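## Task

Same storeroom rules: lot numbers sit on shelf edges under each spot and may repeat. Bring one cardboard box from lot 451 and one from lot 434 onto the desk with no part overhanging its edge. Every other cardboard box stays on its original shelf. Skip any lot the storeroom lacks. Toppling or ending tilted fails the task.

## Robot and tools

Robot: a Hello Robot Stretch 3 with one arm. It has a two-wheeled base (0.33 m long, 0.34 m wide, rounded back) that turns about a point 0.05 m behind its front edge, a lift on a mast, and a telescoping arm that reaches out to the robot's right. The base cannot drive sideways, so to shift the gripper forward or back you drive the base. With the arm in and the wrist folded, turning sweeps a 0.28 m radius; an unfolded level wrist reaches past that.

Frames: base frame has its origin on the floor between the drive wheels, x forward, y left, z up, in metres. hand_pose is reported in it, at the point where closed fingertips meet. The odometry frame is the base frame at scene start; base_odometry counts wheel turns only (slip looks like travel), heading in rad, left positive, -3.142 to 3.142. If turned_by_wheels and turned_by_imu disagree by more than 0.15 rad, believe turned_by_imu. base_tilt is in degrees (forward/right positive), with a few degrees of fixed error.

move: one action per call. "base" holds exactly one relative command: {"translate_m": d} drives d metres from the current spot (forward positive, -3 to 3), or {"rotate_rad": d} turns d radians in place (left positive, -6.4 to 6.4). "joints" is a single object of absolute targets by name: lift_m 0 to 1.1 m; arm_m 0 to 0.52 m (extension); wrist_yaw_rad -1.345 to 4.42 (0 along the arm, positive toward the front); wrist_pitch_rad -1.57 to 0.451 (0 level, negative tips fingers down); wrist_roll_rad -2.911 to 2.918; gripper_m -0.089 to 0.179 (larger is wider; fingertip gap is 0.007 less near closed, 0.025 less fully open); head_pan_rad -3.953 to 1.73 (0 forward, -1.57 looks along the arm); head_tilt_rad -1.53 to 0.419 (negative down). Optional: "pace" ("default" or "max"), "speeds" (per-motion top speed, same key names, not above max), "contact_limits" (see below). Alternatively send {"servos": "reboot"} alone to re-enable servos that cut out. "cameras" picks images (head_camera, nav_camera, wrist_camera, all; [] for none); "blocking" false returns in about 0.5 s while motion continues, and a later move only overrides what it names. An action can run at most 15 s; moves stop after 14 s with time_out. Unknown keys make a call invalid; out-of-range values get it refused, and a refusal or an unplanned stop cancels the rest of that reply's move, wait and finished_scene calls.

Base speed is capped at 0.10 m/s and 0.63 rad/s unless lift_m < 0.30, arm_m < 0.03 and wrist_yaw_rad > 2.54.

contact_limits: arm_m takes a motor_effort percentage (1 to 100; negative side applies when retracting). lift_m takes {"down": n, "up": n} as extra force percent beyond free motion; values under about 12 may trip in free motion. translate_m and rotate_rad only get a contact stop if you give one, triggered by either wheel's effort. Put each limit in the same action as its command.

wait: {"seconds": 0 to 10, "cameras"}; returns the state, earlier if running moves finish. stop: brakes all your running motions; braked joints hold and may keep pressing. zoom_image: {"camera", "region": [x0, y0, x1, y1]} in pixels of that camera's latest image, at most 504 by 504, for reading lot labels. finished_scene: {"scene": current scene number}; irreversible, and the goal must hold with the robot gone.

Results: the "move" line reads done or the worst status. base_status/joint_status: done, moving, off_target (resting away from target, maybe still pushing), contact_stop (that joint goes slack until commanded again), time_out or torque_fault (target dropped; a faulted wrist or head servo needs reboot). on_its_own notes what happened uncommanded; "held at" there is a target, not a reading. motor_effort is percent of maximum, positive toward higher values, peak in brackets; effort outside rest range suggests load or contact. lidar_m: 12 distances from the base origin, sector 1 straight ahead, counter-clockwise by 30 degrees, seen only at 0.17 m height; "-" means nothing or too close. wrist_depth_mm and head_depth_mm: 7x7 grids of depth in mm. The "pictures" line orders images. head_camera images arrive rotated (turn 90 degrees clockwise to view upright); nav_camera the other way. Calibration intrinsics/extrinsics are given per camera relative to the base frame.

Gripper: to hold, command below the object's width; to let go, at least 0.05 above it or fully open. Readings don't prove a grasp; resend if grip slips.

Safety: before folding the wrist (yaw to 3.0) or unfolding, have lift_m 0.32 to 0.95, pitch -0.4, roll near 0; folded, lift may go to 0.25. With yaw below -0.4 keep pitch at -0.5 or lower. Avoid pushing the arm into rigid things with the gripper above about 0.45 m, or driving while gripper hooks something fixed: the robot can tip. If base_tilt shows a lean, free the gripper. Wrist and head have no contact stop. Avoid drops, releasing moving objects, slams and hard pushes. Thinking time passes in the simulation while moves continue.

Each tool is called after "Request:" as name(argument=value, ...) on one line, values as JSON.

## Session

Request:
move(joints={"head_pan_rad":-1.57,"head_tilt_rad":-0.3}, pace="max")

Request:
move(joints={"head_pan_rad":-3.14}, cameras=["nav_camera"])

Request:
move(joints={"head_pan_rad":1.57}, cameras=["nav_camera"])

Request:
move(joints={"head_pan_rad":0}, cameras=["nav_camera"])

Scene clock: 2.07 s.
move: done
base_odometry: x=+0.000 y=+0.000 heading=+0.000
turned_by_wheels: +0.000
turned_by_imu: +0.000
base_tilt: forward=-0.4 right=-1.1
lidar_m: 0.72 0.72 0.85 1.53 2.66 1.25 1.01 1.11 1.81 1.62 1.39 0.83
head_depth_mm: 1810 1819 1885 1985 2438 2034 1562 / 1914 2055 2119 2180 2179 1994 1551 / 1846 1980 2080 2195 2304 1950 1556 / 1711 1921 2022 2140 2135 1899 1536 / 1422 1485 1555 1658 1768 1815 1527 / 1605 1800 1919 2016 2053 1893 1524 / 1642 1769 1874 1952 1910 1844 1531
base_status: not commanded
joint_positions: lift_m=+0.374 arm_m=+0.001 wrist_yaw_rad=+3.009 wrist_pitch_rad=-0.462 wrist_roll_rad=+0.000 gripper_m=+0.037 head_pan_rad=-1.578 head_tilt_rad=-0.301
joint_status: all done
measured_speeds: translate_m=+0.000 rotate_rad=+0.000 lift_m=+0.000 arm_m=+0.000 wrist_yaw_rad=+0.000 wrist_pitch_rad=+0.000 wrist_roll_rad=+0.000 head_pan_rad=+0.024 head_tilt_rad=+0.000
motor_effort: left_wheel=-0.7(1.0) right_wheel=+0.1(1.2) lift_m=+23.0(24.0) arm_m=-6.2(6.5) wrist_yaw_rad=-0.3(2.1) wrist_pitch_rad=+1.9(2.1) wrist_roll_rad=-0.3(0.3) gripper_m=+0.5(0.8) head_pan_rad=+3.6(5.1) head_tilt_rad=-2.7(8.1)
hand_pose: x=+0.0076 y=+0.0712 z=+0.3774 quat_wxyz=(+0.207, +0.697, +0.116, +0.676) (m; base frame)
wrist_depth_mm: - 138 - - - 869 - / - 150 - - - 977 - / - 168 921 - - 951 - / 835 762 203 813 808 799 758 / 694 675 211 663 660 668 669 / 605 600 126 570 128 582 576 / 531 540 285 350 506 514 515
pictures: head_camera (sideways), nav_camera (sideways), wrist_camera
camera_calibration:
head_camera: T_world_to_cam=[[-0.0444386, 0.245918, -0.968272, 1.27602], [0.997157, -0.0481195, -0.0579855, 0.0690486], [-0.0608524, -0.968096, -0.24308, 0.272343], [0, 0, 0, 1]] pos_world=[0.00442515, -0.04682, 1.30574]
nav_camera: T_world_to_cam=[[0.0150487, -0.271004, 0.96246, -1.20972], [-0.999882, -0.00697646, 0.0136694, 0.0384338], [0.0030101, -0.962553, -0.271077, 0.306041], [0, 0, 0, 1]] pos_world=[0.0557128, -0.0329911, 1.24674]
wrist_camera: T_world_to_cam=[[0.994963, -0.0965217, -0.0270514, 0.016197], [-0.0806635, -0.610724, -0.787724, 0.37395], [0.0595115, 0.785938, -0.615434, 0.342021], [0, 0, 0, 1]] pos_world=[-0.00630544, -0.0388635, 0.505499]

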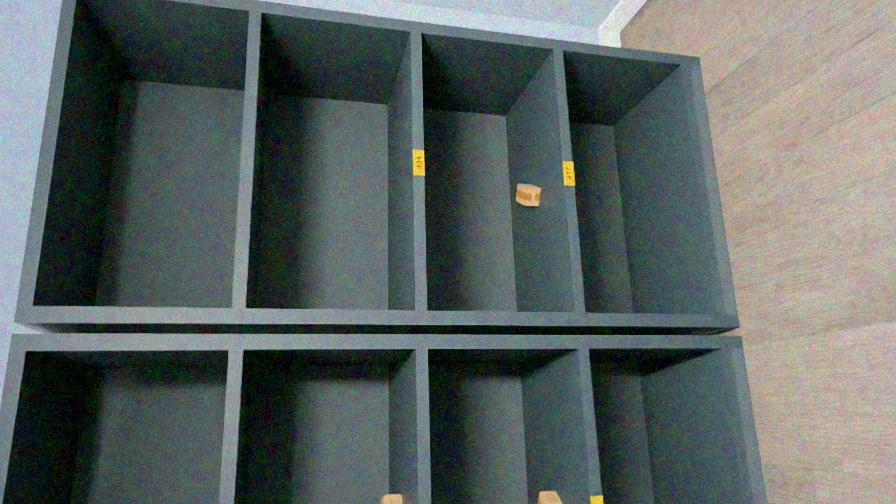

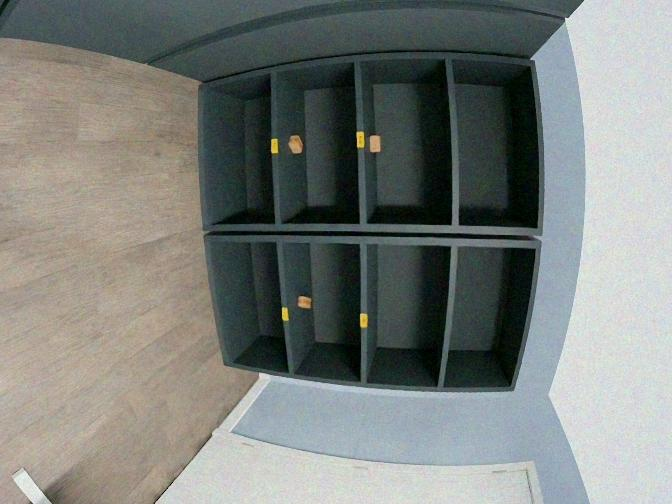

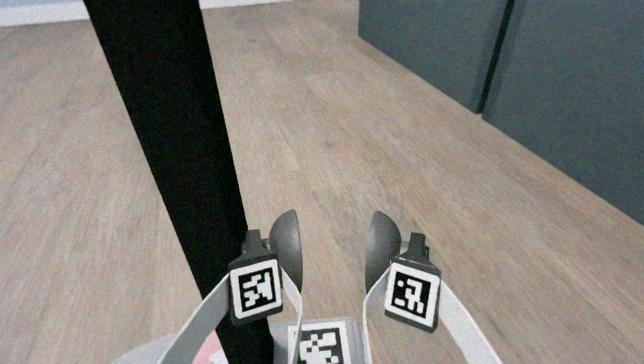

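Scene clock: 3.30 s.
move: done
base_odometry: x=+0.000 y=+0.000 heading=+0.000
turned_by_wheels: +0.000
turned_by_imu: +0.000
base_tilt: forward=-0.4 right=-1.2
lidar_m: 0.73 0.73 0.85 1.53 2.67 1.26 1.01 1.11 1.81 1.62 1.39 0.83
head_depth_mm: 1548 1628 1717 1827 1360 1791 1567 / 1495 1570 1652 1757 1344 1219 1504 / 1456 1528 1607 1689 1326 1056 1502 / 1409 1477 1552 1630 1316 998 1489 / 1362 1428 1494 1571 1296 993 1529 / 1325 1392 1452 1517 1297 941 1474 / 1294 1349 1402 1480 1290 896 1465
base_status: not commanded
joint_positions: lift_m=+0.374 arm_m=+0.001 wrist_yaw_rad=+3.009 wrist_pitch_rad=-0.462 wrist_roll_rad=+0.000 gripper_m=+0.037 head_pan_rad=-3.177 head_tilt_rad=-0.301
joint_status: all done
measured_speeds: all 0
motor_effort: left_wheel=-0.4(0.7) right_wheel=+0.3(1.0) lift_m=+23.3(24.1) arm_m=-8.8(8.8) wrist_yaw_rad=+0.0(1.5) wrist_pitch_rad=+1.9(2.0) wrist_roll_rad=+0.1(0.3) gripper_m=+0.7(0.8) head_pan_rad=+3.2(5.4) head_tilt_rad=-1.6(3.0)
hand_pose: x=+0.0076 y=+0.0712 z=+0.3774 quat_wxyz=(+0.207, +0.697, +0.116, +0.676) (m; base frame)
wrist_depth_mm: - 139 - - - 857 - / - 150 - - - 990 - / - 167 912 - - 937 - / 840 769 204 811 787 794 761 / 695 677 211 664 662 675 667 / 600 602 126 573 129 577 579 / 527 536 288 353 500 512 505
pictures: nav_camera (sideways)
camera_calibration:
nav_camera: T_world_to_cam=[[-0.271326, -0.00750576, 0.962458, -1.20799], [0.0208242, 0.99969, 0.0136666, 0.0322913], [-0.962262, 0.0237505, -0.271086, 0.311876], [0, 0, 0, 1]] pos_world=[-0.0283253, -0.0487554, 1.24674]

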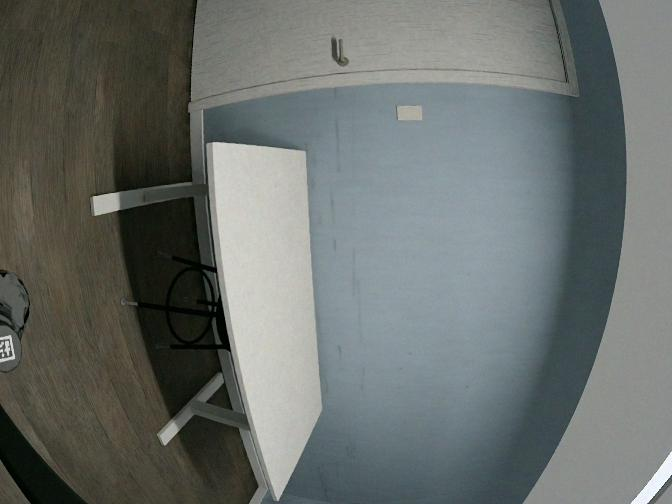

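Scene clock: 6.80 s.
move: done
base_odometry: x=+0.000 y=+0.000 heading=+0.000
turned_by_wheels: +0.000
turned_by_imu: +0.000
base_tilt: forward=-0.3 right=-1.2
lidar_m: 0.72 0.72 0.85 1.53 2.66 1.26 1.01 1.12 1.81 1.62 1.39 0.83
head_depth_mm: 1185 1194 1202 1212 1230 1238 1253 / 1532 1464 1484 1510 1523 1538 1485 / 2453 2551 2691 2821 2750 1913 1540 / 2374 2501 2635 2732 2835 2005 1528 / 2332 2429 2533 2659 2737 2013 1537 / 2250 2372 2460 2593 2701 1997 1521 / 2218 2326 2403 2536 2596 1958 1519
base_status: not commanded
joint_positions: lift_m=+0.374 arm_m=+0.001 wrist_yaw_rad=+3.009 wrist_pitch_rad=-0.462 wrist_roll_rad=+0.000 gripper_m=+0.037 head_pan_rad=+1.578 head_tilt_rad=-0.301
joint_status: all done
measured_speeds: translate_m=+0.000 rotate_rad=+0.000 lift_m=+0.000 arm_m=+0.000 wrist_yaw_rad=+0.000 wrist_pitch_rad=+0.000 wrist_roll_rad=+0.000 head_pan_rad=-0.024 head_tilt_rad=+0.000
motor_effort: left_wheel=-0.3(0.8) right_wheel=+0.4(1.1) lift_m=+24.4(24.8) arm_m=-13.3(13.4) wrist_yaw_rad=-0.1(1.6) wrist_pitch_rad=+2.0(2.1) wrist_roll_rad=-0.2(0.3) gripper_m=+0.8(1.1) head_pan_rad=-3.0(7.3) head_tilt_rad=-0.2(2.3)
hand_pose: x=+0.0076 y=+0.0712 z=+0.3774 quat_wxyz=(+0.207, +0.697, +0.116, +0.676) (m; base frame)
wrist_depth_mm: - 139 - - - 849 - / - 151 - - - 969 - / - 167 932 - - 938 - / 837 783 204 810 801 801 761 / 696 677 212 663 660 678 671 / 595 593 126 572 129 581 580 / 524 539 288 353 506 512 505
pictures: nav_camera (sideways)
camera_calibration:
nav_camera: T_world_to_cam=[[-0.019058, 0.270739, 0.962464, -1.20954], [0.999669, 0.0218012, 0.013662, 0.0262451], [-0.0172841, 0.962406, -0.271065, 0.306079], [0, 0, 0, 1]] pos_world=[-0.0439974, 0.0323244, 1.24674]

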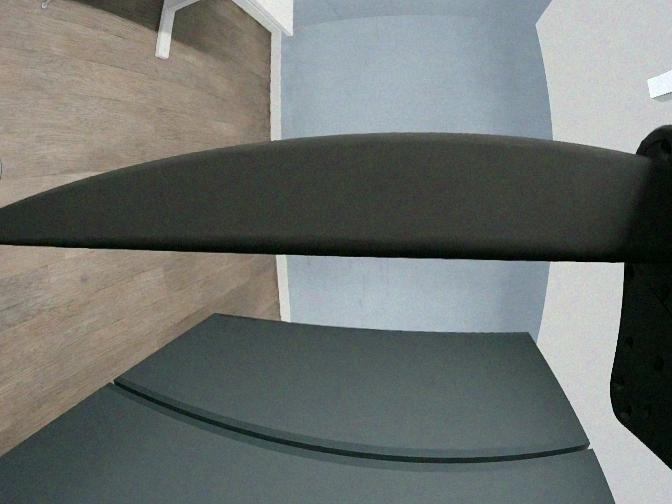

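Scene clock: 8.03 s.
move: done
base_odometry: x=+0.000 y=+0.000 heading=+0.000
turned_by_wheels: +0.000
turned_by_imu: +0.000
base_tilt: forward=-0.2 right=-1.3
lidar_m: 0.72 0.73 0.85 1.53 2.66 1.26 1.01 1.11 1.82 1.62 1.39 0.83
head_depth_mm: 693 728 772 813 867 930 999 / 668 703 743 785 833 888 953 / 648 680 717 758 802 851 911 / 638 662 697 741 779 825 878 / 610 639 669 705 744 787 835 / 591 619 648 680 720 758 805 / 575 602 629 660 695 732 772
base_status: not commanded
joint_positions: lift_m=+0.374 arm_m=+0.001 wrist_yaw_rad=+3.009 wrist_pitch_rad=-0.462 wrist_roll_rad=+0.000 gripper_m=+0.037 head_pan_rad=-0.037 head_tilt_rad=-0.301
joint_status: all done
measured_speeds: all 0
motor_effort: left_wheel=-0.2(0.7) right_wheel=+0.4(0.9) lift_m=+24.1(24.7) arm_m=-13.1(13.7) wrist_yaw_rad=+0.0(1.3) wrist_pitch_rad=+1.9(2.0) wrist_roll_rad=+0.0(0.2) gripper_m=+0.6(0.8) head_pan_rad=+3.5(6.2) head_tilt_rad=+1.0(1.5)
hand_pose: x=+0.0076 y=+0.0712 z=+0.3774 quat_wxyz=(+0.207, +0.697, +0.116, +0.676) (m; base frame)
wrist_depth_mm: - 138 - - - 862 - / - 150 - - - 968 - / - 167 926 - - 937 - / 830 782 203 799 803 810 764 / 701 677 212 666 659 679 661 / 601 596 126 575 129 579 575 / 525 540 289 354 506 515 509
pictures: nav_camera (sideways)
camera_calibration:
nav_camera: T_world_to_cam=[[0.271322, 0.00704501, 0.962463, -1.21131], [-0.0225811, -0.999651, 0.0136829, 0.0324867], [0.962224, -0.0254459, -0.271069, 0.300105], [0, 0, 0, 1]] pos_world=[0.0406211, 0.0486455, 1.24674]

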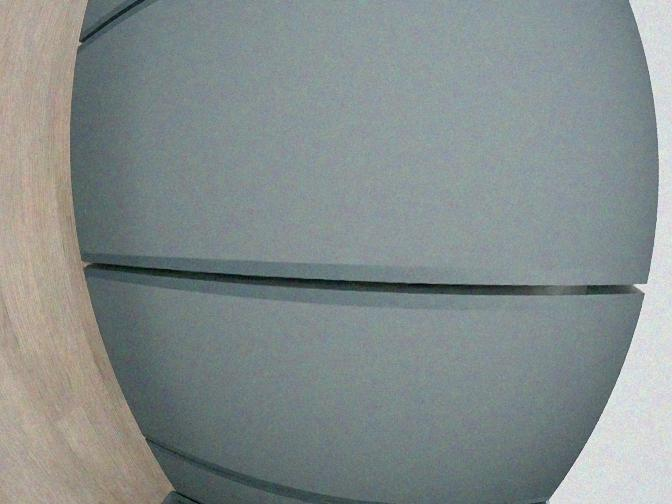

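Request:
move(joints={"head_pan_rad":-1.3,"head_tilt_rad":-0.35}, cameras=["head_camera"])

Request:
zoom_image(camera="head_camera", region=[350, 0, 650, 168])

Request:
zoom_image(camera="head_camera", region=[350, 200, 650, 368])

Scene clock: 21.40 s.
move: done
base_odometry: x=+0.000 y=+0.000 heading=+0.000
turned_by_wheels: +0.000
turned_by_imu: +0.000
base_tilt: forward=-0.4 right=-1.1
lidar_m: 0.72 0.72 0.85 1.53 2.65 1.25 1.01 1.12 1.81 1.63 1.39 0.82
head_depth_mm: 1778 1843 1963 2096 2177 1869 1497 / 1665 1828 1968 2093 2167 1860 1487 / 1538 1490 1618 1685 1778 1830 1477 / 1766 1858 1950 2087 2124 1837 1472 / 1757 1842 1949 2068 2201 1836 1462 / 1773 1847 1931 2057 2185 1839 1455 / 1757 1770 1910 1951 1882 1848 1448
base_status: not commanded
joint_positions: lift_m=+0.374 arm_m=+0.001 wrist_yaw_rad=+3.009 wrist_pitch_rad=-0.462 wrist_roll_rad=+0.000 gripper_m=+0.037 head_pan_rad=-1.330 head_tilt_rad=-0.348
joint_status: all done
measured_speeds: all 0
motor_effort: left_wheel=-0.2(0.7) right_wheel=-0.3(1.1) lift_m=+25.0(25.4) arm_m=-12.5(13.2) wrist_yaw_rad=-1.4(1.4) wrist_pitch_rad=+1.9(2.0) wrist_roll_rad=-0.1(0.4) gripper_m=+0.6(1.0) head_pan_rad=+2.6(5.3) head_tilt_rad=-3.4(6.4)
hand_pose: x=+0.0076 y=+0.0712 z=+0.3774 quat_wxyz=(+0.207, +0.697, +0.116, +0.676) (m; base frame)
wrist_depth_mm: - 139 - - - 849 - / - 150 - - - 960 - / - 167 915 - - 944 - / 828 759 203 819 809 798 769 / 699 677 212 658 658 668 665 / 600 595 126 566 129 577 585 / 526 537 287 355 505 511 504
pictures: head_camera (sideways)
camera_calibration:
head_camera: T_world_to_cam=[[-0.114567, 0.271883, -0.955486, 1.25974], [0.977663, 0.201464, -0.0598999, 0.0716121], [0.17621, -0.941006, -0.288891, 0.330549], [0, 0, 0, 1]] pos_world=[0.0160669, -0.0458821, 1.30345]

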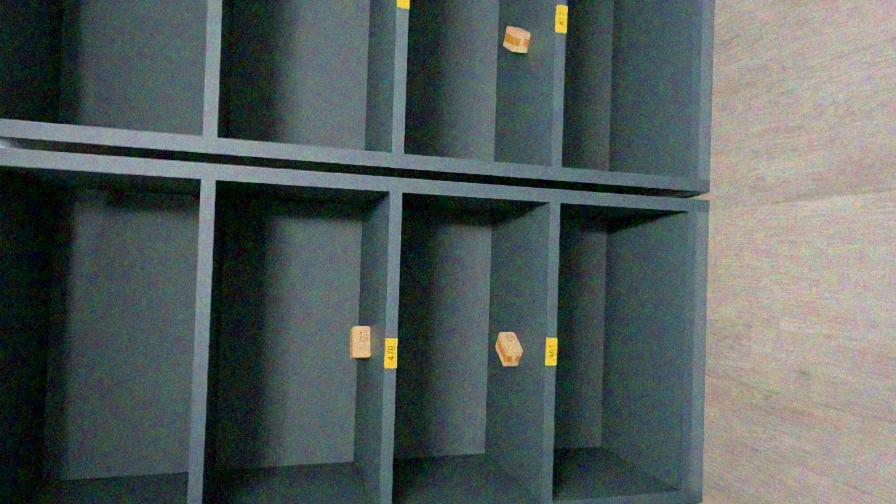

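Scaled by 1.680 from the camera's 896x504 image, which has a finer 1280x720 frame.

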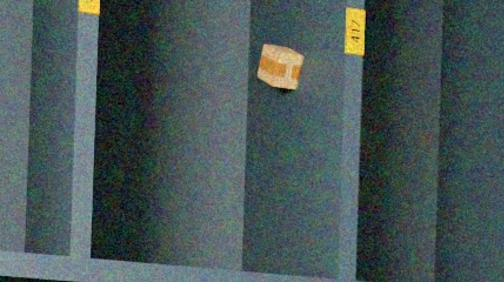

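Scaled by 1.680 from the camera's 896x504 image, which has a finer 1280x720 frame.

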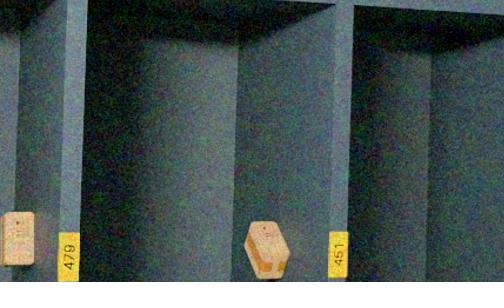

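Request:
move(joints={"head_pan_rad":-1.6,"head_tilt_rad":-0.35}, cameras=["head_camera"])

Request:
zoom_image(camera="head_camera", region=[350, 100, 510, 190])

Scene clock: 28.27 s.
move: done
base_odometry: x=+0.000 y=+0.000 heading=+0.000
turned_by_wheels: +0.000
turned_by_imu: +0.000
base_tilt: forward=-0.4 right=-1.2
lidar_m: 0.72 0.73 0.85 1.53 2.66 1.25 1.01 1.11 1.82 1.62 1.39 0.82
head_depth_mm: 1668 1803 1904 2370 2381 1910 1501 / 1826 2014 2096 2139 2159 1902 1479 / 1853 1984 2119 2218 2235 1886 1475 / 1836 1920 2057 2162 2233 1874 1468 / 1583 1838 1957 2009 1872 1830 1457 / 1629 1754 1893 2005 1982 1816 1449 / 1691 1762 1860 1971 2071 1761 1456
base_status: not commanded
joint_positions: lift_m=+0.374 arm_m=+0.001 wrist_yaw_rad=+3.009 wrist_pitch_rad=-0.462 wrist_roll_rad=+0.000 gripper_m=+0.037 head_pan_rad=-1.602 head_tilt_rad=-0.350
joint_status: all done
measured_speeds: all 0
motor_effort: left_wheel=-0.5(0.6) right_wheel=-0.1(0.9) lift_m=+25.7(25.8) arm_m=-12.9(13.5) wrist_yaw_rad=-0.2(1.6) wrist_pitch_rad=+1.9(2.0) wrist_roll_rad=-0.1(0.3) gripper_m=-0.3(1.0) head_pan_rad=-2.3(4.2) head_tilt_rad=-3.8(8.0)
hand_pose: x=+0.0076 y=+0.0712 z=+0.3774 quat_wxyz=(+0.207, +0.697, +0.116, +0.676) (m; base frame)
wrist_depth_mm: - 139 - - - 871 - / - 151 - - - 962 - / - 167 919 - - 938 - / 835 771 203 824 801 803 764 / 705 668 211 661 657 678 661 / 597 595 126 571 129 579 576 / 521 534 289 355 501 508 508
pictures: head_camera (sideways)
camera_calibration:
head_camera: T_world_to_cam=[[-0.0370535, 0.294304, -0.954993, 1.25863], [0.995812, -0.0690485, -0.0599162, 0.0715813], [-0.0835745, -0.953214, -0.290513, 0.334163], [0, 0, 0, 1]] pos_world=[0.00328246, -0.046947, 1.30335]

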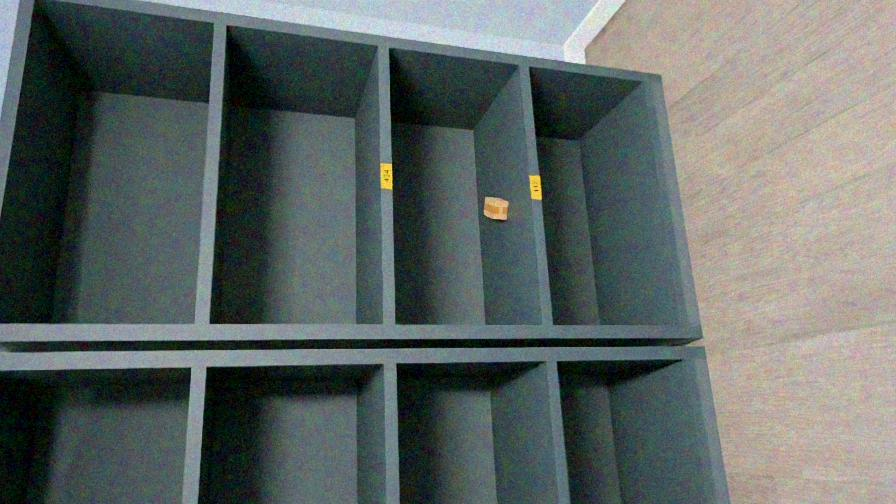

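Scaled by 3.150 from the camera's 896x504 image, which has a finer 1280x720 frame.

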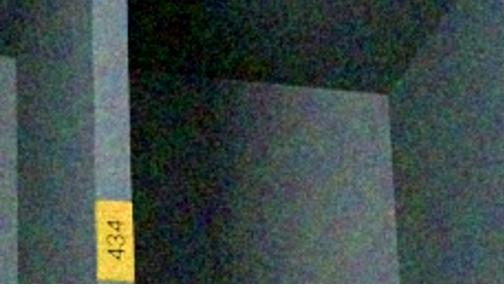

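Request:
move(base={"rotate_rad":-1.2}, joints={"head_pan_rad":0.3,"head_tilt_rad":-0.5}, pace="max")

Request:
move(base={"translate_m":0.95}, pace="max")

Scene clock: 81.17 s.
move: done
base_odometry: x=+0.000 y=+0.000 heading=-1.200
turned_by_wheels: -1.200
turned_by_imu: -1.179
base_tilt: forward=-0.4 right=-1.3
lidar_m: 1.63 0.90 0.73 0.73 0.79 1.22 2.66 1.64 1.01 1.11 1.69 1.63
head_depth_mm: 1639 1766 1907 1930 1998 1631 1318 / 1710 1864 2012 2024 1976 1611 1313 / 1548 1798 1943 2102 1967 1602 1308 / 1406 1525 1660 1841 1968 1592 1300 / 1155 1251 1357 1485 1638 1580 1297 / 989 1055 1125 1221 1329 1442 1292 / 865 912 969 1033 1104 1192 1226
base_status: done
joint_positions: lift_m=+0.374 arm_m=+0.001 wrist_yaw_rad=+3.009 wrist_pitch_rad=-0.462 wrist_roll_rad=+0.000 gripper_m=+0.037 head_pan_rad=+0.303 head_tilt_rad=-0.504
joint_status: all done
measured_speeds: all 0
motor_effort: left_wheel=+7.8(12.1) right_wheel=-9.6(13.6) lift_m=+26.2(26.9) arm_m=-12.7(13.5) wrist_yaw_rad=-1.0(2.1) wrist_pitch_rad=+1.9(2.1) wrist_roll_rad=+0.1(0.3) gripper_m=+0.5(1.0) head_pan_rad=-3.3(4.8) head_tilt_rad=+4.0(7.6)
hand_pose: x=+0.0076 y=+0.0712 z=+0.3774 quat_wxyz=(+0.207, +0.697, +0.116, +0.676) (m; base frame)
wrist_depth_mm: 745 139 - - - - - / 821 151 161 - - - - / 950 167 175 - - - - / 829 769 204 810 793 796 797 / 709 676 211 655 658 678 671 / 603 602 126 578 129 585 581 / 528 542 287 352 504 513 509
pictures: head_camera (sideways), nav_camera (sideways), wrist_camera
camera_calibration:
head_camera: T_world_to_cam=[[-0.402409, -0.17425, -0.898723, 1.18738], [-0.270689, 0.960469, -0.065019, 0.0858627], [0.874525, 0.21711, -0.433669, 0.514685], [0, 0, 0, 1]] pos_world=[0.0509489, 0.0126889, 1.29591]
nav_camera: T_world_to_cam=[[0.433699, 0.153394, 0.887905, -1.11499], [0.314368, -0.949244, 0.010437, 0.0346255], [0.84444, 0.274602, -0.459908, 0.546606], [0, 0, 0, 1]] pos_world=[0.0111092, 0.0538013, 1.24103]
wrist_camera: T_world_to_cam=[[0.994963, -0.0965217, -0.0270514, 0.016197], [-0.0806635, -0.610724, -0.787724, 0.37395], [0.0595115, 0.785938, -0.615434, 0.342021], [0, 0, 0, 1]] pos_world=[-0.00630544, -0.0388635, 0.505499]

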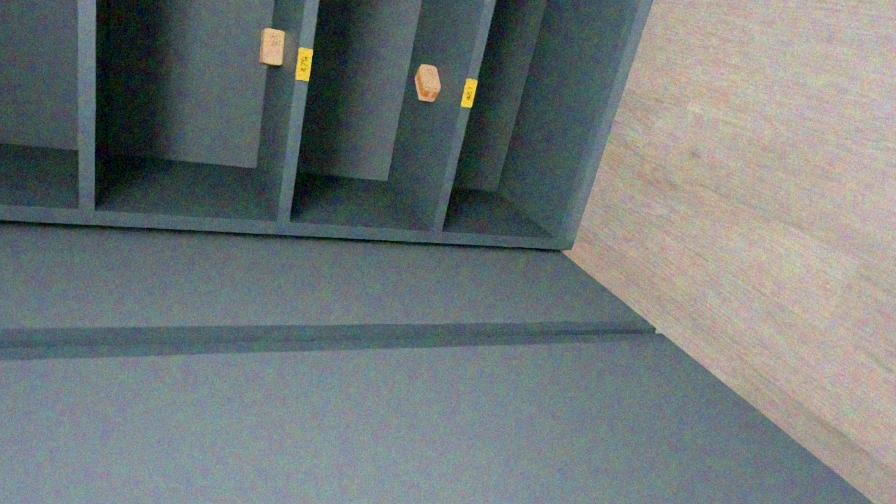

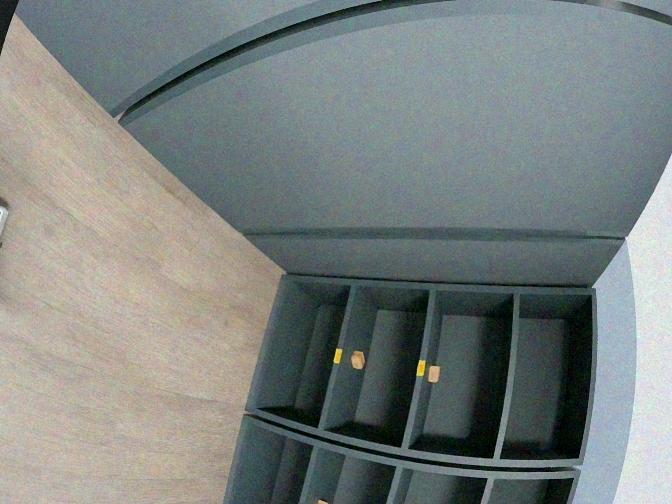

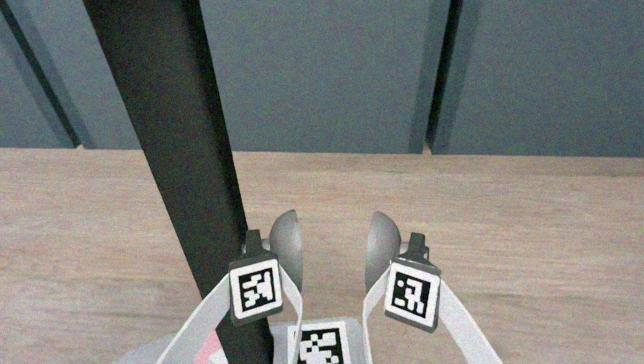

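Scene clock: 91.63 s.
move: done
base_odometry: x=+0.345 y=-0.885 heading=-1.200
turned_by_wheels: +0.000
turned_by_imu: +0.000
base_tilt: forward=-0.4 right=-1.2
lidar_m: 1.13 0.73 0.59 0.59 0.64 0.99 3.56 1.56 1.55 1.68 1.42 0.75
head_depth_mm: 833 964 1020 741 1173 961 1183 / 858 1008 1061 782 1222 959 1213 / 890 1057 1116 823 1242 989 1236 / 919 1067 1129 879 1224 1052 1234 / 789 889 939 989 1123 1216 1229 / 694 759 828 904 994 1115 1204 / 688 734 777 832 889 952 1034
base_status: done
joint_positions: lift_m=+0.374 arm_m=+0.001 wrist_yaw_rad=+3.009 wrist_pitch_rad=-0.462 wrist_roll_rad=+0.000 gripper_m=+0.037 head_pan_rad=+0.300 head_tilt_rad=-0.500
joint_status: not commanded
measured_speeds: all 0
motor_effort: left_wheel=+2.6(12.8) right_wheel=+6.4(10.7) lift_m=+27.7(28.4) arm_m=-11.0(13.3) wrist_yaw_rad=+0.3(1.9) wrist_pitch_rad=+1.8(2.1) wrist_roll_rad=-0.2(0.4) gripper_m=+0.4(1.1) head_pan_rad=-2.7(3.9) head_tilt_rad=+3.2(5.1)
hand_pose: x=+0.0076 y=+0.0712 z=+0.3774 quat_wxyz=(+0.207, +0.697, +0.116, +0.676) (m; base frame)
wrist_depth_mm: - 138 - - - 571 - / - 151 161 - - 639 - / - 167 174 - - 691 - / 798 194 197 779 773 745 736 / 702 676 211 662 660 670 663 / 598 590 126 579 129 582 571 / 527 538 288 353 506 516 510
pictures: head_camera (sideways), nav_camera (sideways), wrist_camera
camera_calibration:
head_camera: T_world_to_cam=[[-0.399002, -0.171823, -0.900708, 1.18994], [-0.267517, 0.961366, -0.0648882, 0.0857558], [0.877059, 0.215064, -0.429553, 0.509273], [0, 0, 0, 1]] pos_world=[0.0510687, 0.0124912, 1.29612]
nav_camera: T_world_to_cam=[[0.43033, 0.150891, 0.889971, -1.11768], [0.311411, -0.950217, 0.0105279, 0.0345511], [0.847254, 0.272616, -0.455896, 0.541387], [0, 0, 0, 1]] pos_world=[0.0115209, 0.0538883, 1.24116]
wrist_camera: T_world_to_cam=[[0.994963, -0.0965217, -0.0270514, 0.016197], [-0.0806635, -0.610724, -0.787724, 0.37395], [0.0595115, 0.785938, -0.615434, 0.342021], [0, 0, 0, 1]] pos_world=[-0.00630544, -0.0388635, 0.505499]

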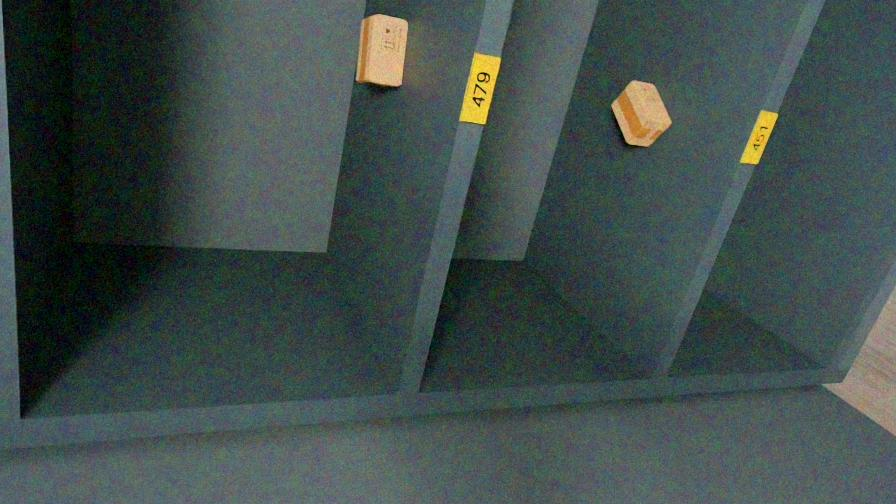

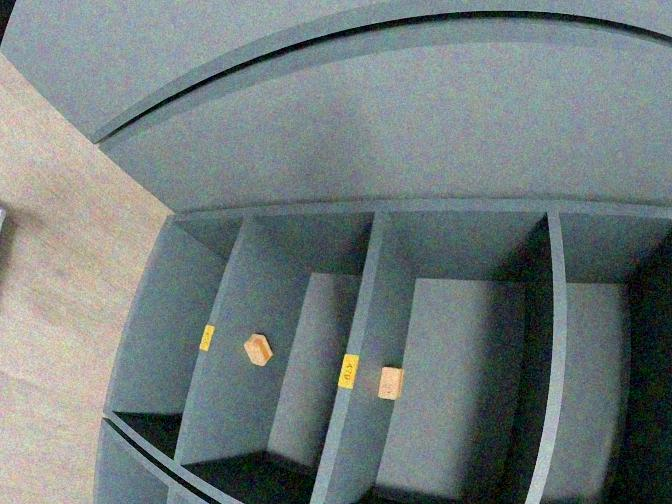

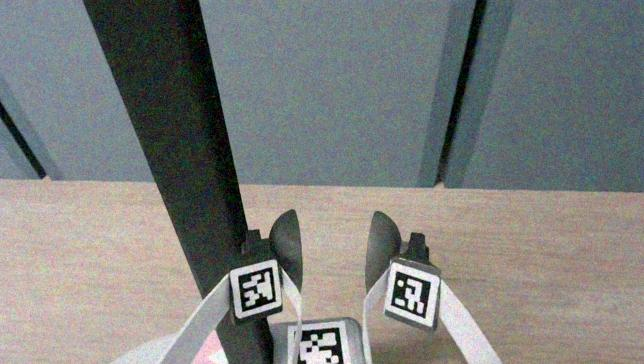

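Request:
move(base={"rotate_rad":1.52}, joints={"head_pan_rad":-1.57,"head_tilt_rad":-0.75,"lift_m":0.6,"wrist_pitch_rad":-0.4}, cameras=["head_camera"])

Request:
move(joints={"wrist_yaw_rad":0,"gripper_m":0.179})

Scene clock: 111.97 s.
move: done
base_odometry: x=+0.345 y=-0.885 heading=+0.320
turned_by_wheels: +1.520
turned_by_imu: +1.495
base_tilt: forward=-0.2 right=-1.2
lidar_m: 0.58 0.62 0.91 3.56 1.81 1.54 1.68 1.42 0.75 1.13 0.77 0.60
head_depth_mm: 921 961 743 1033 1000 1252 1163 / 924 943 1188 1193 1039 1277 1163 / 936 931 1203 1178 1396 1286 1157 / 944 852 1213 1129 1390 1282 1145 / 952 848 1220 1130 1376 1299 1142 / 959 883 1242 1153 1411 1292 1135 / 968 871 1209 1142 1323 1282 1136
base_status: done
joint_positions: lift_m=+0.600 arm_m=+0.001 wrist_yaw_rad=+3.009 wrist_pitch_rad=-0.419 wrist_roll_rad=+0.000 gripper_m=+0.037 head_pan_rad=-1.571 head_tilt_rad=-0.750
joint_status: all done
measured_speeds: all 0
motor_effort: left_wheel=-8.3(12.6) right_wheel=+9.1(12.0) lift_m=+28.0(33.5) arm_m=-12.4(13.5) wrist_yaw_rad=-0.6(1.9) wrist_pitch_rad=+3.1(6.0) wrist_roll_rad=+0.0(0.3) gripper_m=+0.5(0.9) head_pan_rad=+3.5(4.8) head_tilt_rad=-5.9(7.8)
hand_pose: x=+0.0083 y=+0.0767 z=+0.6123 quat_wxyz=(+0.193, +0.699, +0.101, +0.681) (m; base frame)
wrist_depth_mm: - 137 - - - - - / - 149 - - - - - / - 163 - - - - - / - 187 206 - - - - / - - 204 - - - - / 887 894 129 848 129 864 - / 779 780 268 773 746 762 732
pictures: head_camera (sideways)
camera_calibration:
head_camera: T_world_to_cam=[[-0.0458861, 0.641743, -0.765546, 1.01157], [0.997474, -0.0121688, -0.0699886, 0.0846355], [-0.0542305, -0.766823, -0.639563, 0.788199], [0, 0, 0, 1]] pos_world=[0.00473966, -0.0437284, 1.28443]

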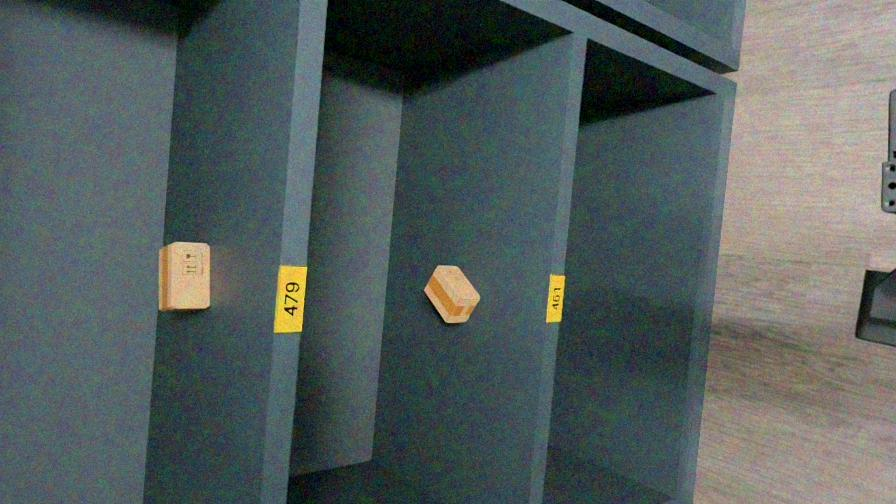

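Scene clock: 114.47 s.
move: done
base_odometry: x=+0.345 y=-0.885 heading=+0.320
turned_by_wheels: +0.000
turned_by_imu: +0.000
base_tilt: forward=-0.2 right=-1.3
lidar_m: 0.59 0.63 0.91 3.57 1.81 1.54 1.68 1.42 0.75 1.14 0.77 0.59
head_depth_mm: 923 957 745 1039 1008 1250 1172 / 930 944 1188 1189 1041 1276 1164 / 934 929 1199 1179 1398 1288 1151 / 943 853 1212 1136 1383 1291 486 / 949 850 1232 1125 1382 1286 1121 / 964 885 1242 1157 1405 1288 1137 / 969 870 1204 1142 1321 1284 1133
base_status: not commanded
joint_positions: lift_m=+0.600 arm_m=+0.001 wrist_yaw_rad=+0.003 wrist_pitch_rad=-0.419 wrist_roll_rad=+0.000 gripper_m=+0.179 head_pan_rad=-1.570 head_tilt_rad=-0.750
joint_status: all done
measured_speeds: all 0
motor_effort: left_wheel=-7.9(8.6) right_wheel=+8.6(9.6) lift_m=+23.5(28.4) arm_m=-12.2(13.4) wrist_yaw_rad=-3.5(6.8) wrist_pitch_rad=+3.1(3.3) wrist_roll_rad=-0.3(0.3) gripper_m=+0.7(83.6) head_pan_rad=+3.5(4.1) head_tilt_rad=-5.2(6.5)
hand_pose: x=-0.0208 y=-0.3698 z=+0.6123 quat_wxyz=(+0.692, +0.149, -0.691, -0.146) (m; base frame)
wrist_depth_mm: - - - - - - - / - - - - - - - / - - - - - - - / - - - - - 990 - / - 142 - - - 919 527 / - 139 - - - - - / - 770 755 758 731 718 105
pictures: head_camera (sideways), nav_camera (sideways), wrist_camera
camera_calibration:
head_camera: T_world_to_cam=[[-0.0467866, 0.641656, -0.765565, 1.0116], [0.997492, -0.0107394, -0.0699617, 0.0845633], [-0.0531131, -0.766918, -0.639544, 0.78817], [0, 0, 0, 1]] pos_world=[0.0048401, -0.0437278, 1.28443]
nav_camera: T_world_to_cam=[[0.0175885, -0.662063, 0.749241, -0.93169], [-0.999788, -0.0196609, 0.00609682, 0.0482964], [0.0106943, -0.74919, -0.662269, 0.814931], [0, 0, 0, 1]] pos_world=[0.0559581, -0.00535023, 1.23747]
wrist_camera: T_world_to_cam=[[-0.998878, -0.0399035, -0.0255029, -0.013319], [-0.0025002, 0.582209, -0.813035, 0.74567], [0.047291, -0.812059, -0.581655, 0.223071], [0, 0, 0, 1]] pos_world=[-0.021989, -0.25352, 0.735667]

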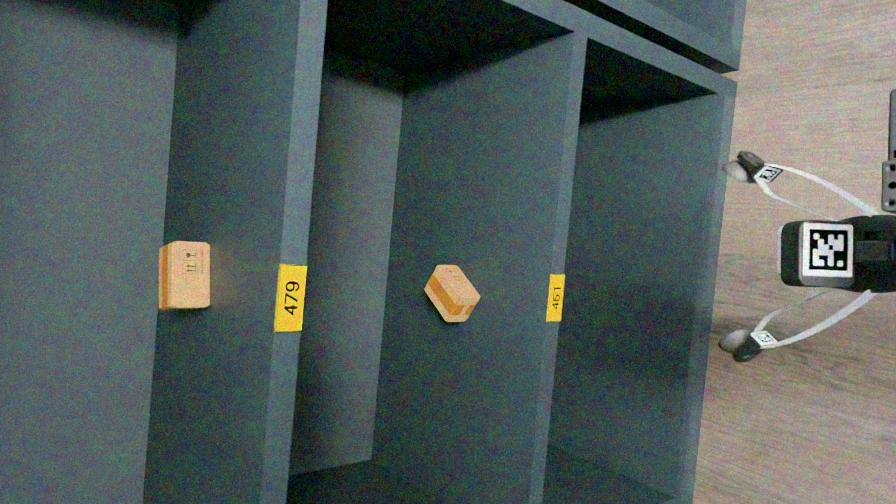

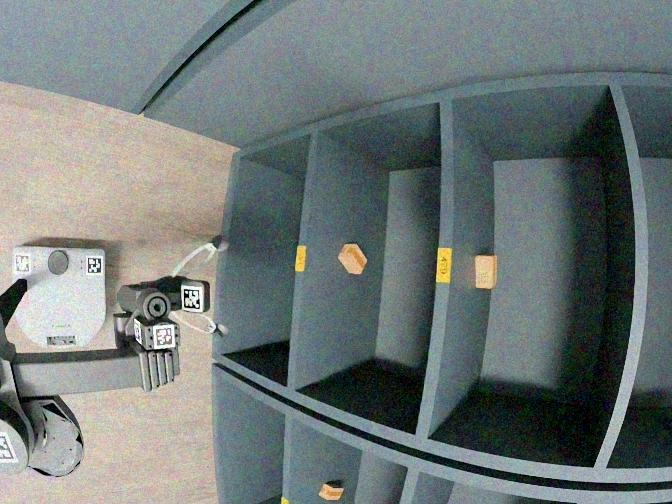

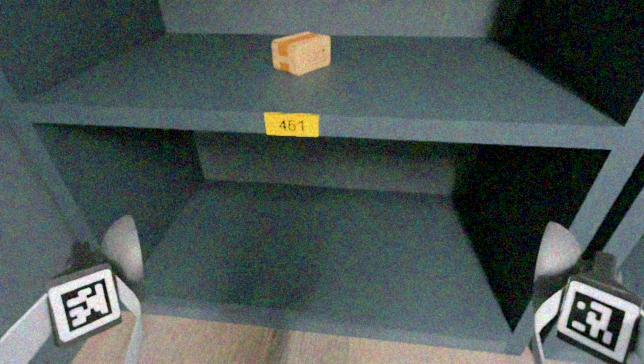

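Request:
move(base={"rotate_rad":-1.52})

Request:
move(base={"translate_m":0.14}, cameras=[])

Request:
move(base={"rotate_rad":1.52}, joints={"lift_m":0.54,"wrist_pitch_rad":-0.2}, cameras=[])

Request:
move(base={"translate_m":-0.048}, joints={"wrist_yaw_rad":0.5,"arm_m":0.2})

Scene clock: 163.00 s.
move: done
base_odometry: x=+0.345 y=-0.885 heading=-1.200
turned_by_wheels: -1.520
turned_by_imu: -1.495
base_tilt: forward=-0.1 right=-1.3
lidar_m: 1.13 0.73 0.59 0.59 0.64 0.99 3.57 1.55 1.55 1.68 1.41 0.76
head_depth_mm: 1365 1514 1735 1907 1626 1353 1167 / 1373 1542 1762 1945 1629 1347 1161 / 1398 1565 1786 1952 1609 1335 1149 / 1417 1594 1818 1990 1593 1335 488 / 1422 1643 1875 1944 1589 1324 1117 / 1483 1667 1927 1943 1582 1319 1139 / 1514 1665 1535 1687 1556 1308 1138
base_status: done
joint_positions: lift_m=+0.600 arm_m=+0.001 wrist_yaw_rad=+0.003 wrist_pitch_rad=-0.419 wrist_roll_rad=+0.000 gripper_m=+0.179 head_pan_rad=-1.570 head_tilt_rad=-0.750
joint_status: not commanded
measured_speeds: all 0
motor_effort: left_wheel=+8.0(11.8) right_wheel=-9.9(13.6) lift_m=+26.9(27.1) arm_m=-12.3(13.6) wrist_yaw_rad=-2.7(4.4) wrist_pitch_rad=+3.2(3.3) wrist_roll_rad=+0.1(0.3) gripper_m=+0.2(1.1) head_pan_rad=+3.1(4.2) head_tilt_rad=-5.5(6.7)
hand_pose: x=-0.0209 y=-0.3698 z=+0.6123 quat_wxyz=(+0.692, +0.148, -0.691, -0.147) (m; base frame)
wrist_depth_mm: - - - - - - - / - - - - - - - / - - - - - - - / - - - - - - - / - - - - - - - / - 841 885 878 874 879 855 / - 761 772 757 771 752 105
pictures: head_camera (sideways), nav_camera (sideways), wrist_camera
camera_calibration:
head_camera: T_world_to_cam=[[-0.0469157, 0.641652, -0.76556, 1.01159], [0.997491, -0.0105782, -0.0699953, 0.0846136], [-0.0530109, -0.766923, -0.639546, 0.788172], [0, 0, 0, 1]] pos_world=[0.00484, -0.0437278, 1.28443]
nav_camera: T_world_to_cam=[[0.0176548, -0.662061, 0.749242, -0.931628], [-0.999786, -0.0197794, 0.0060806, 0.0483183], [0.0107938, -0.749189, -0.662269, 0.815], [0, 0, 0, 1]] pos_world=[0.0559587, -0.0052505, 1.23747]
wrist_camera: T_world_to_cam=[[-0.998897, -0.0394047, -0.0255184, -0.0131838], [-0.0021976, 0.582222, -0.813027, 0.745593], [0.0468944, -0.812075, -0.581666, 0.223008], [0, 0, 0, 1]] pos_world=[-0.0219886, -0.25352, 0.735567]

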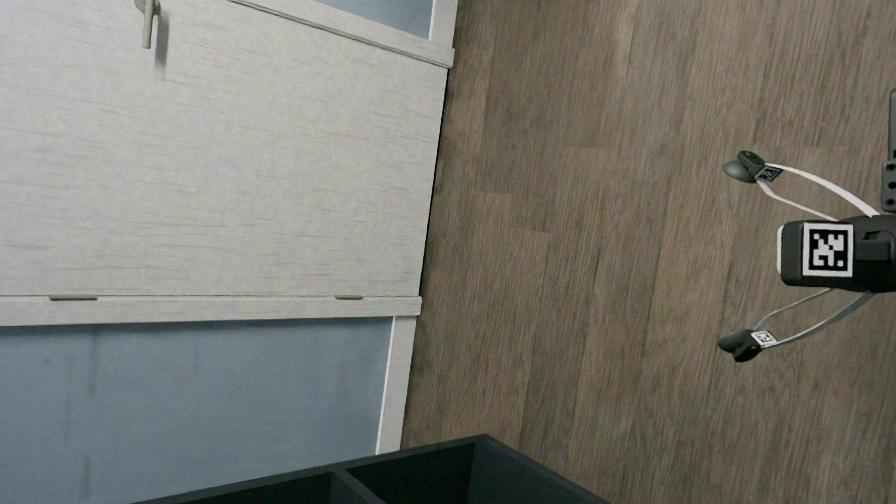

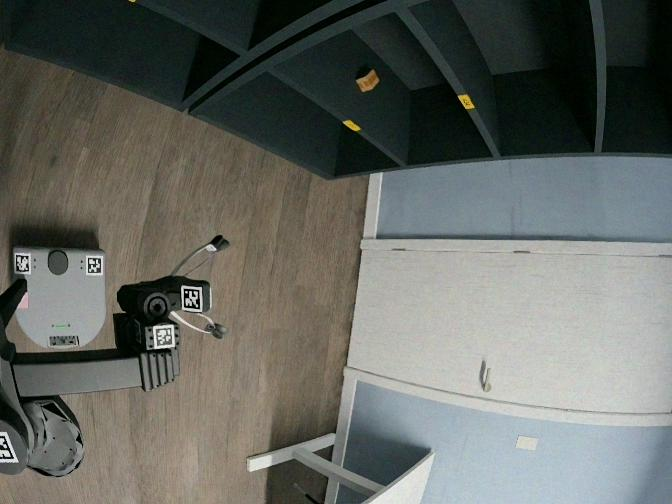

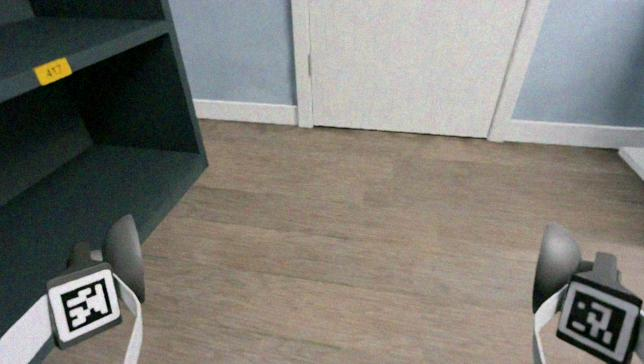

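Scene clock: 165.53 s.
move: done
base_odometry: x=+0.395 y=-1.016 heading=-1.199
turned_by_wheels: +0.000
turned_by_imu: -0.001
base_tilt: forward=-0.2 right=-1.3
lidar_m: 1.00 0.71 0.57 0.56 0.62 0.95 3.71 1.64 1.71 1.38 0.68 0.64
head_depth_mm: 1372 1542 1736 1942 1629 1356 1168 / 1396 1560 1775 1925 1609 1338 1157 / 1414 1589 1819 1956 1602 1339 1152 / 1432 1611 1844 1985 1589 1333 486 / 1480 1656 1908 1958 1570 1330 1121 / 1491 1661 1859 1737 1563 1319 1134 / 1128 1264 1391 1653 1494 1290 1131
base_status: done
joint_positions: lift_m=+0.600 arm_m=+0.001 wrist_yaw_rad=+0.003 wrist_pitch_rad=-0.419 wrist_roll_rad=+0.000 gripper_m=+0.179 head_pan_rad=-1.570 head_tilt_rad=-0.750
joint_status: not commanded
measured_speeds: all 0
motor_effort: left_wheel=+8.6(12.3) right_wheel=+0.4(7.3) lift_m=+29.1(29.8) arm_m=-12.4(13.9) wrist_yaw_rad=-2.9(4.4) wrist_pitch_rad=+3.2(3.2) wrist_roll_rad=+0.2(0.4) gripper_m=+0.8(1.1) head_pan_rad=+2.9(3.5) head_tilt_rad=-4.6(6.2)
hand_pose: x=-0.0209 y=-0.3698 z=+0.6123 quat_wxyz=(+0.692, +0.148, -0.691, -0.147) (m; base frame)
wrist_depth_mm: - - - - - - - / - - - - - - - / - - - - - - - / - - - - - - - / 981 146 - - - - - / - 140 886 886 890 877 864 / - 746 783 779 773 760 105
pictures: none
No camera images: "cameras" was empty.

Scene clock: 169.07 s.
move: done
base_odometry: x=+0.395 y=-1.016 heading=+0.320
turned_by_wheels: +1.520
turned_by_imu: +1.496
base_tilt: forward=-0.3 right=-1.2
lidar_m: 0.56 0.60 0.88 3.70 1.67 1.65 1.70 1.31 0.64 1.00 0.74 0.57
head_depth_mm: 808 876 637 1092 932 1014 1143 / 813 878 628 1145 953 1243 1162 / 819 874 622 1141 947 1236 1156 / 825 858 645 1165 941 1258 530 / 831 887 638 1164 930 1249 1135 / 839 882 631 1149 952 1244 1141 / 850 866 651 1125 948 1224 1132
base_status: done
joint_positions: lift_m=+0.540 arm_m=+0.001 wrist_yaw_rad=+0.003 wrist_pitch_rad=-0.222 wrist_roll_rad=+0.000 gripper_m=+0.179 head_pan_rad=-1.570 head_tilt_rad=-0.750
joint_status: all done
measured_speeds: all 0
motor_effort: left_wheel=-8.3(13.1) right_wheel=+9.3(13.2) lift_m=+30.1(31.4) arm_m=-12.3(13.5) wrist_yaw_rad=-3.1(4.3) wrist_pitch_rad=+3.6(5.8) wrist_roll_rad=-0.1(0.3) gripper_m=+0.4(1.1) head_pan_rad=+2.6(3.3) head_tilt_rad=-4.6(6.6)
hand_pose: x=-0.0209 y=-0.3902 z=+0.5989 quat_wxyz=(+0.703, +0.079, -0.702, -0.078) (m; base frame)
wrist_depth_mm: - 717 - - - - - / - - - - - - - / - - - 497 - - - / - - - - - - - / - 143 - - 329 325 313 / - 126 - - - - - / - - - - - - 105
pictures: none
No camera images: "cameras" was empty.

Scene clock: 171.77 s.
move: done
base_odometry: x=+0.350 y=-1.031 heading=+0.320
turned_by_wheels: +0.000
turned_by_imu: +0.000
base_tilt: forward=-0.4 right=-1.3
lidar_m: 0.61 0.65 0.95 3.70 1.61 1.62 1.65 1.31 0.62 0.99 0.77 0.62
head_depth_mm: 803 867 638 939 888 966 1147 / 808 874 630 1148 950 1173 1115 / 817 871 622 1144 948 569 1092 / 822 879 617 1154 938 614 1152 / 828 789 639 1162 936 1186 1143 / 834 884 631 1153 928 1234 1141 / 843 869 628 1138 946 1237 1126
base_status: done
joint_positions: lift_m=+0.540 arm_m=+0.200 wrist_yaw_rad=+0.497 wrist_pitch_rad=-0.222 wrist_roll_rad=+0.000 gripper_m=+0.179 head_pan_rad=-1.570 head_tilt_rad=-0.750
joint_status: all done
measured_speeds: all 0
motor_effort: left_wheel=-6.4(11.5) right_wheel=-3.8(8.7) lift_m=+28.3(30.3) arm_m=+12.7(15.3) wrist_yaw_rad=+1.5(5.1) wrist_pitch_rad=+3.6(3.6) wrist_roll_rad=-0.1(0.3) gripper_m=+0.7(1.0) head_pan_rad=+2.1(3.3) head_tilt_rad=-4.8(5.8)
hand_pose: x=+0.0952 y=-0.5601 z=+0.5989 quat_wxyz=(+0.701, +0.249, -0.662, +0.097) (m; base frame)
wrist_depth_mm: - - - 656 - - - / - - - 696 - - - / - - - - - - - / 444 - - - 308 311 - / 456 296 295 295 293 293 292 / - 139 246 237 235 236 234 / - - 230 202 197 196 105
pictures: head_camera (sideways), nav_camera (sideways), wrist_camera
camera_calibration:
head_camera: T_world_to_cam=[[-0.0469157, 0.641652, -0.76556, 1.01159], [0.997491, -0.0105782, -0.0699953, 0.0846136], [-0.0530109, -0.766923, -0.639546, 0.788172], [0, 0, 0, 1]] pos_world=[0.00484, -0.0437278, 1.28443]
nav_camera: T_world_to_cam=[[0.0176548, -0.662061, 0.749242, -0.931628], [-0.999786, -0.0197794, 0.0060806, 0.0483183], [0.0107938, -0.749189, -0.662269, 0.815], [0, 0, 0, 1]] pos_world=[0.0559587, -0.0052505, 1.23747]
wrist_camera: T_world_to_cam=[[-0.858523, -0.512466, -0.0177774, -0.188002], [-0.196496, 0.360812, -0.911704, 0.799337], [0.473632, -0.779226, -0.410463, -0.0695017], [0, 0, 0, 1]] pos_world=[0.0285805, -0.438913, 0.696889]

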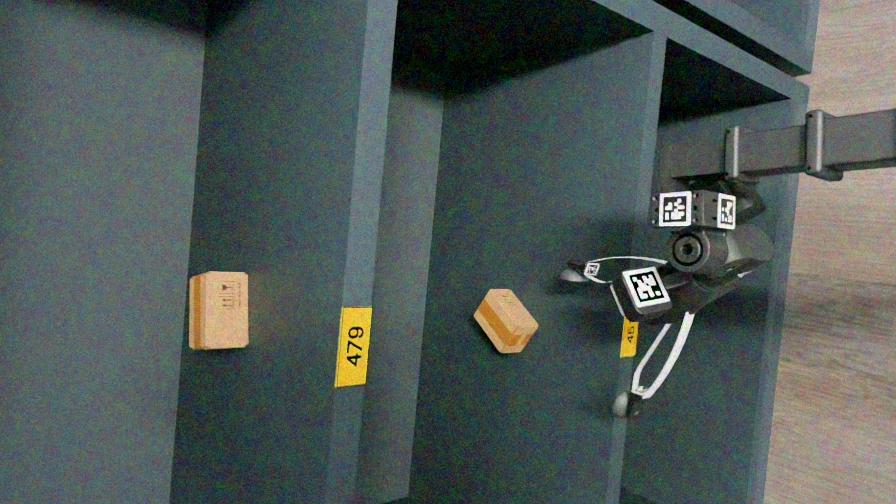

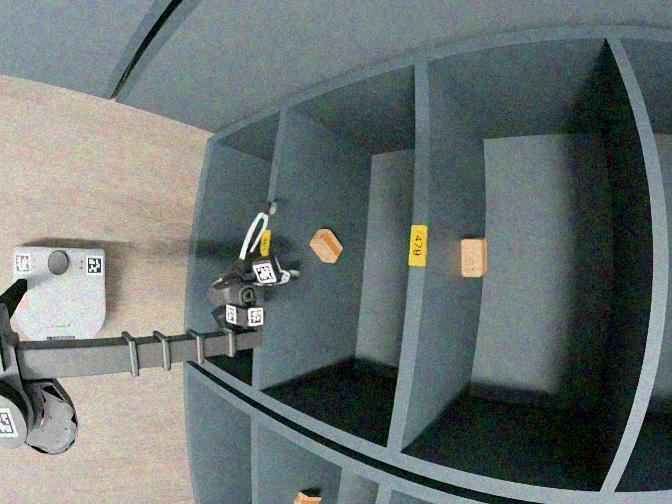

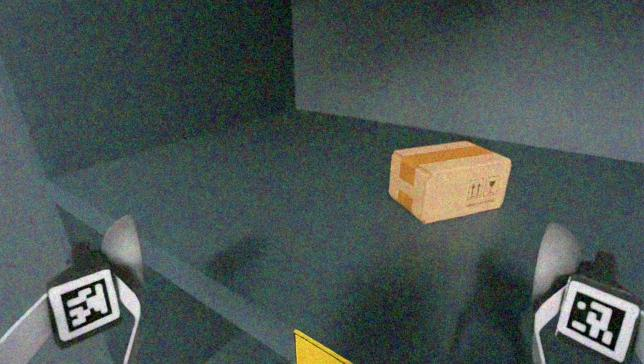

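Request:
move(base={"translate_m":-0.115}, joints={"wrist_yaw_rad":0.65}, cameras=[])

Request:
move(joints={"lift_m":0.493,"arm_m":0.34}, cameras=["wrist_camera"])

Scene clock: 196.07 s.
move: done
base_odometry: x=+0.241 y=-1.067 heading=+0.320
turned_by_wheels: +0.000
turned_by_imu: +0.000
base_tilt: forward=-0.2 right=-1.2
lidar_m: 0.73 0.78 1.14 3.70 1.53 1.57 1.54 1.23 0.56 0.99 0.87 0.74
head_depth_mm: 729 675 589 641 751 1220 1139 / 802 867 629 925 858 960 1117 / 806 870 622 1141 945 569 1093 / 812 871 615 1138 938 616 1149 / 819 875 611 1158 931 1172 1141 / 830 784 631 1149 928 1216 1141 / 835 865 623 1144 947 1230 1139
base_status: done
joint_positions: lift_m=+0.540 arm_m=+0.200 wrist_yaw_rad=+0.647 wrist_pitch_rad=-0.222 wrist_roll_rad=+0.000 gripper_m=+0.179 head_pan_rad=-1.570 head_tilt_rad=-0.750
joint_status: all done
measured_speeds: all 0
motor_effort: left_wheel=-4.3(11.2) right_wheel=-8.6(11.3) lift_m=+24.0(25.8) arm_m=+5.4(8.6) wrist_yaw_rad=+2.1(4.4) wrist_pitch_rad=+3.5(3.6) wrist_roll_rad=-0.1(0.3) gripper_m=+0.9(1.1) head_pan_rad=+1.7(2.4) head_tilt_rad=-4.5(5.7)
hand_pose: x=+0.1260 y=-0.5403 z=+0.5989 quat_wxyz=(+0.692, +0.298, -0.641, +0.149) (m; base frame)
wrist_depth_mm: - - - 723 - - - / - - - 769 - - - / - - - - 366 - - / - - - - 355 - - / - 142 312 294 295 292 291 / - 126 263 237 235 235 234 / - - - 211 197 195 105
pictures: none
No camera images: "cameras" was empty.

Scene clock: 198.37 s.
move: done
base_odometry: x=+0.241 y=-1.067 heading=+0.320
turned_by_wheels: +0.000
turned_by_imu: +0.000
base_tilt: forward=-0.3 right=-1.1
lidar_m: 0.73 0.77 1.14 3.70 1.53 1.56 1.54 1.23 0.56 0.99 0.86 0.74
head_depth_mm: 727 676 590 638 756 1218 1150 / 800 870 631 924 857 966 1136 / 805 868 623 1138 923 646 553 / 814 865 614 1146 793 1229 1144 / 823 874 612 1157 883 1252 1143 / 828 783 631 1148 921 1242 1139 / 837 866 624 1140 944 1234 1137
base_status: not commanded
joint_positions: lift_m=+0.493 arm_m=+0.340 wrist_yaw_rad=+0.647 wrist_pitch_rad=-0.221 wrist_roll_rad=+0.000 gripper_m=+0.179 head_pan_rad=-1.570 head_tilt_rad=-0.750
joint_status: all done
measured_speeds: all 0
motor_effort: left_wheel=-4.6(5.0) right_wheel=-8.1(9.5) lift_m=+23.7(26.4) arm_m=+12.5(14.8) wrist_yaw_rad=+1.8(3.4) wrist_pitch_rad=+3.3(3.5) wrist_roll_rad=-0.2(0.3) gripper_m=+0.5(1.1) head_pan_rad=+1.8(2.6) head_tilt_rad=-4.9(5.7)
hand_pose: x=+0.1261 y=-0.6803 z=+0.5521 quat_wxyz=(+0.691, +0.297, -0.641, +0.150) (m; base frame)
wrist_depth_mm: - - 638 - - - 318 / - - - - - - 325 / - - - 233 240 - 332 / 283 283 279 240 260 276 273 / 212 201 210 209 209 207 207 / 123 145 168 168 167 166 - / 132 132 140 140 139 139 107
pictures: wrist_camera
camera_calibration:
wrist_camera: T_world_to_cam=[[-0.772101, -0.635253, -0.0177172, -0.318339], [-0.247855, 0.326687, -0.912055, 0.78962], [0.585173, -0.699807, -0.409686, -0.157555], [0, 0, 0, 1]] pos_world=[0.0421185, -0.570442, 0.649988]

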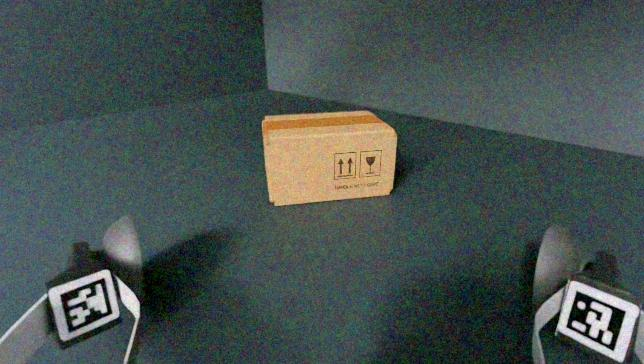

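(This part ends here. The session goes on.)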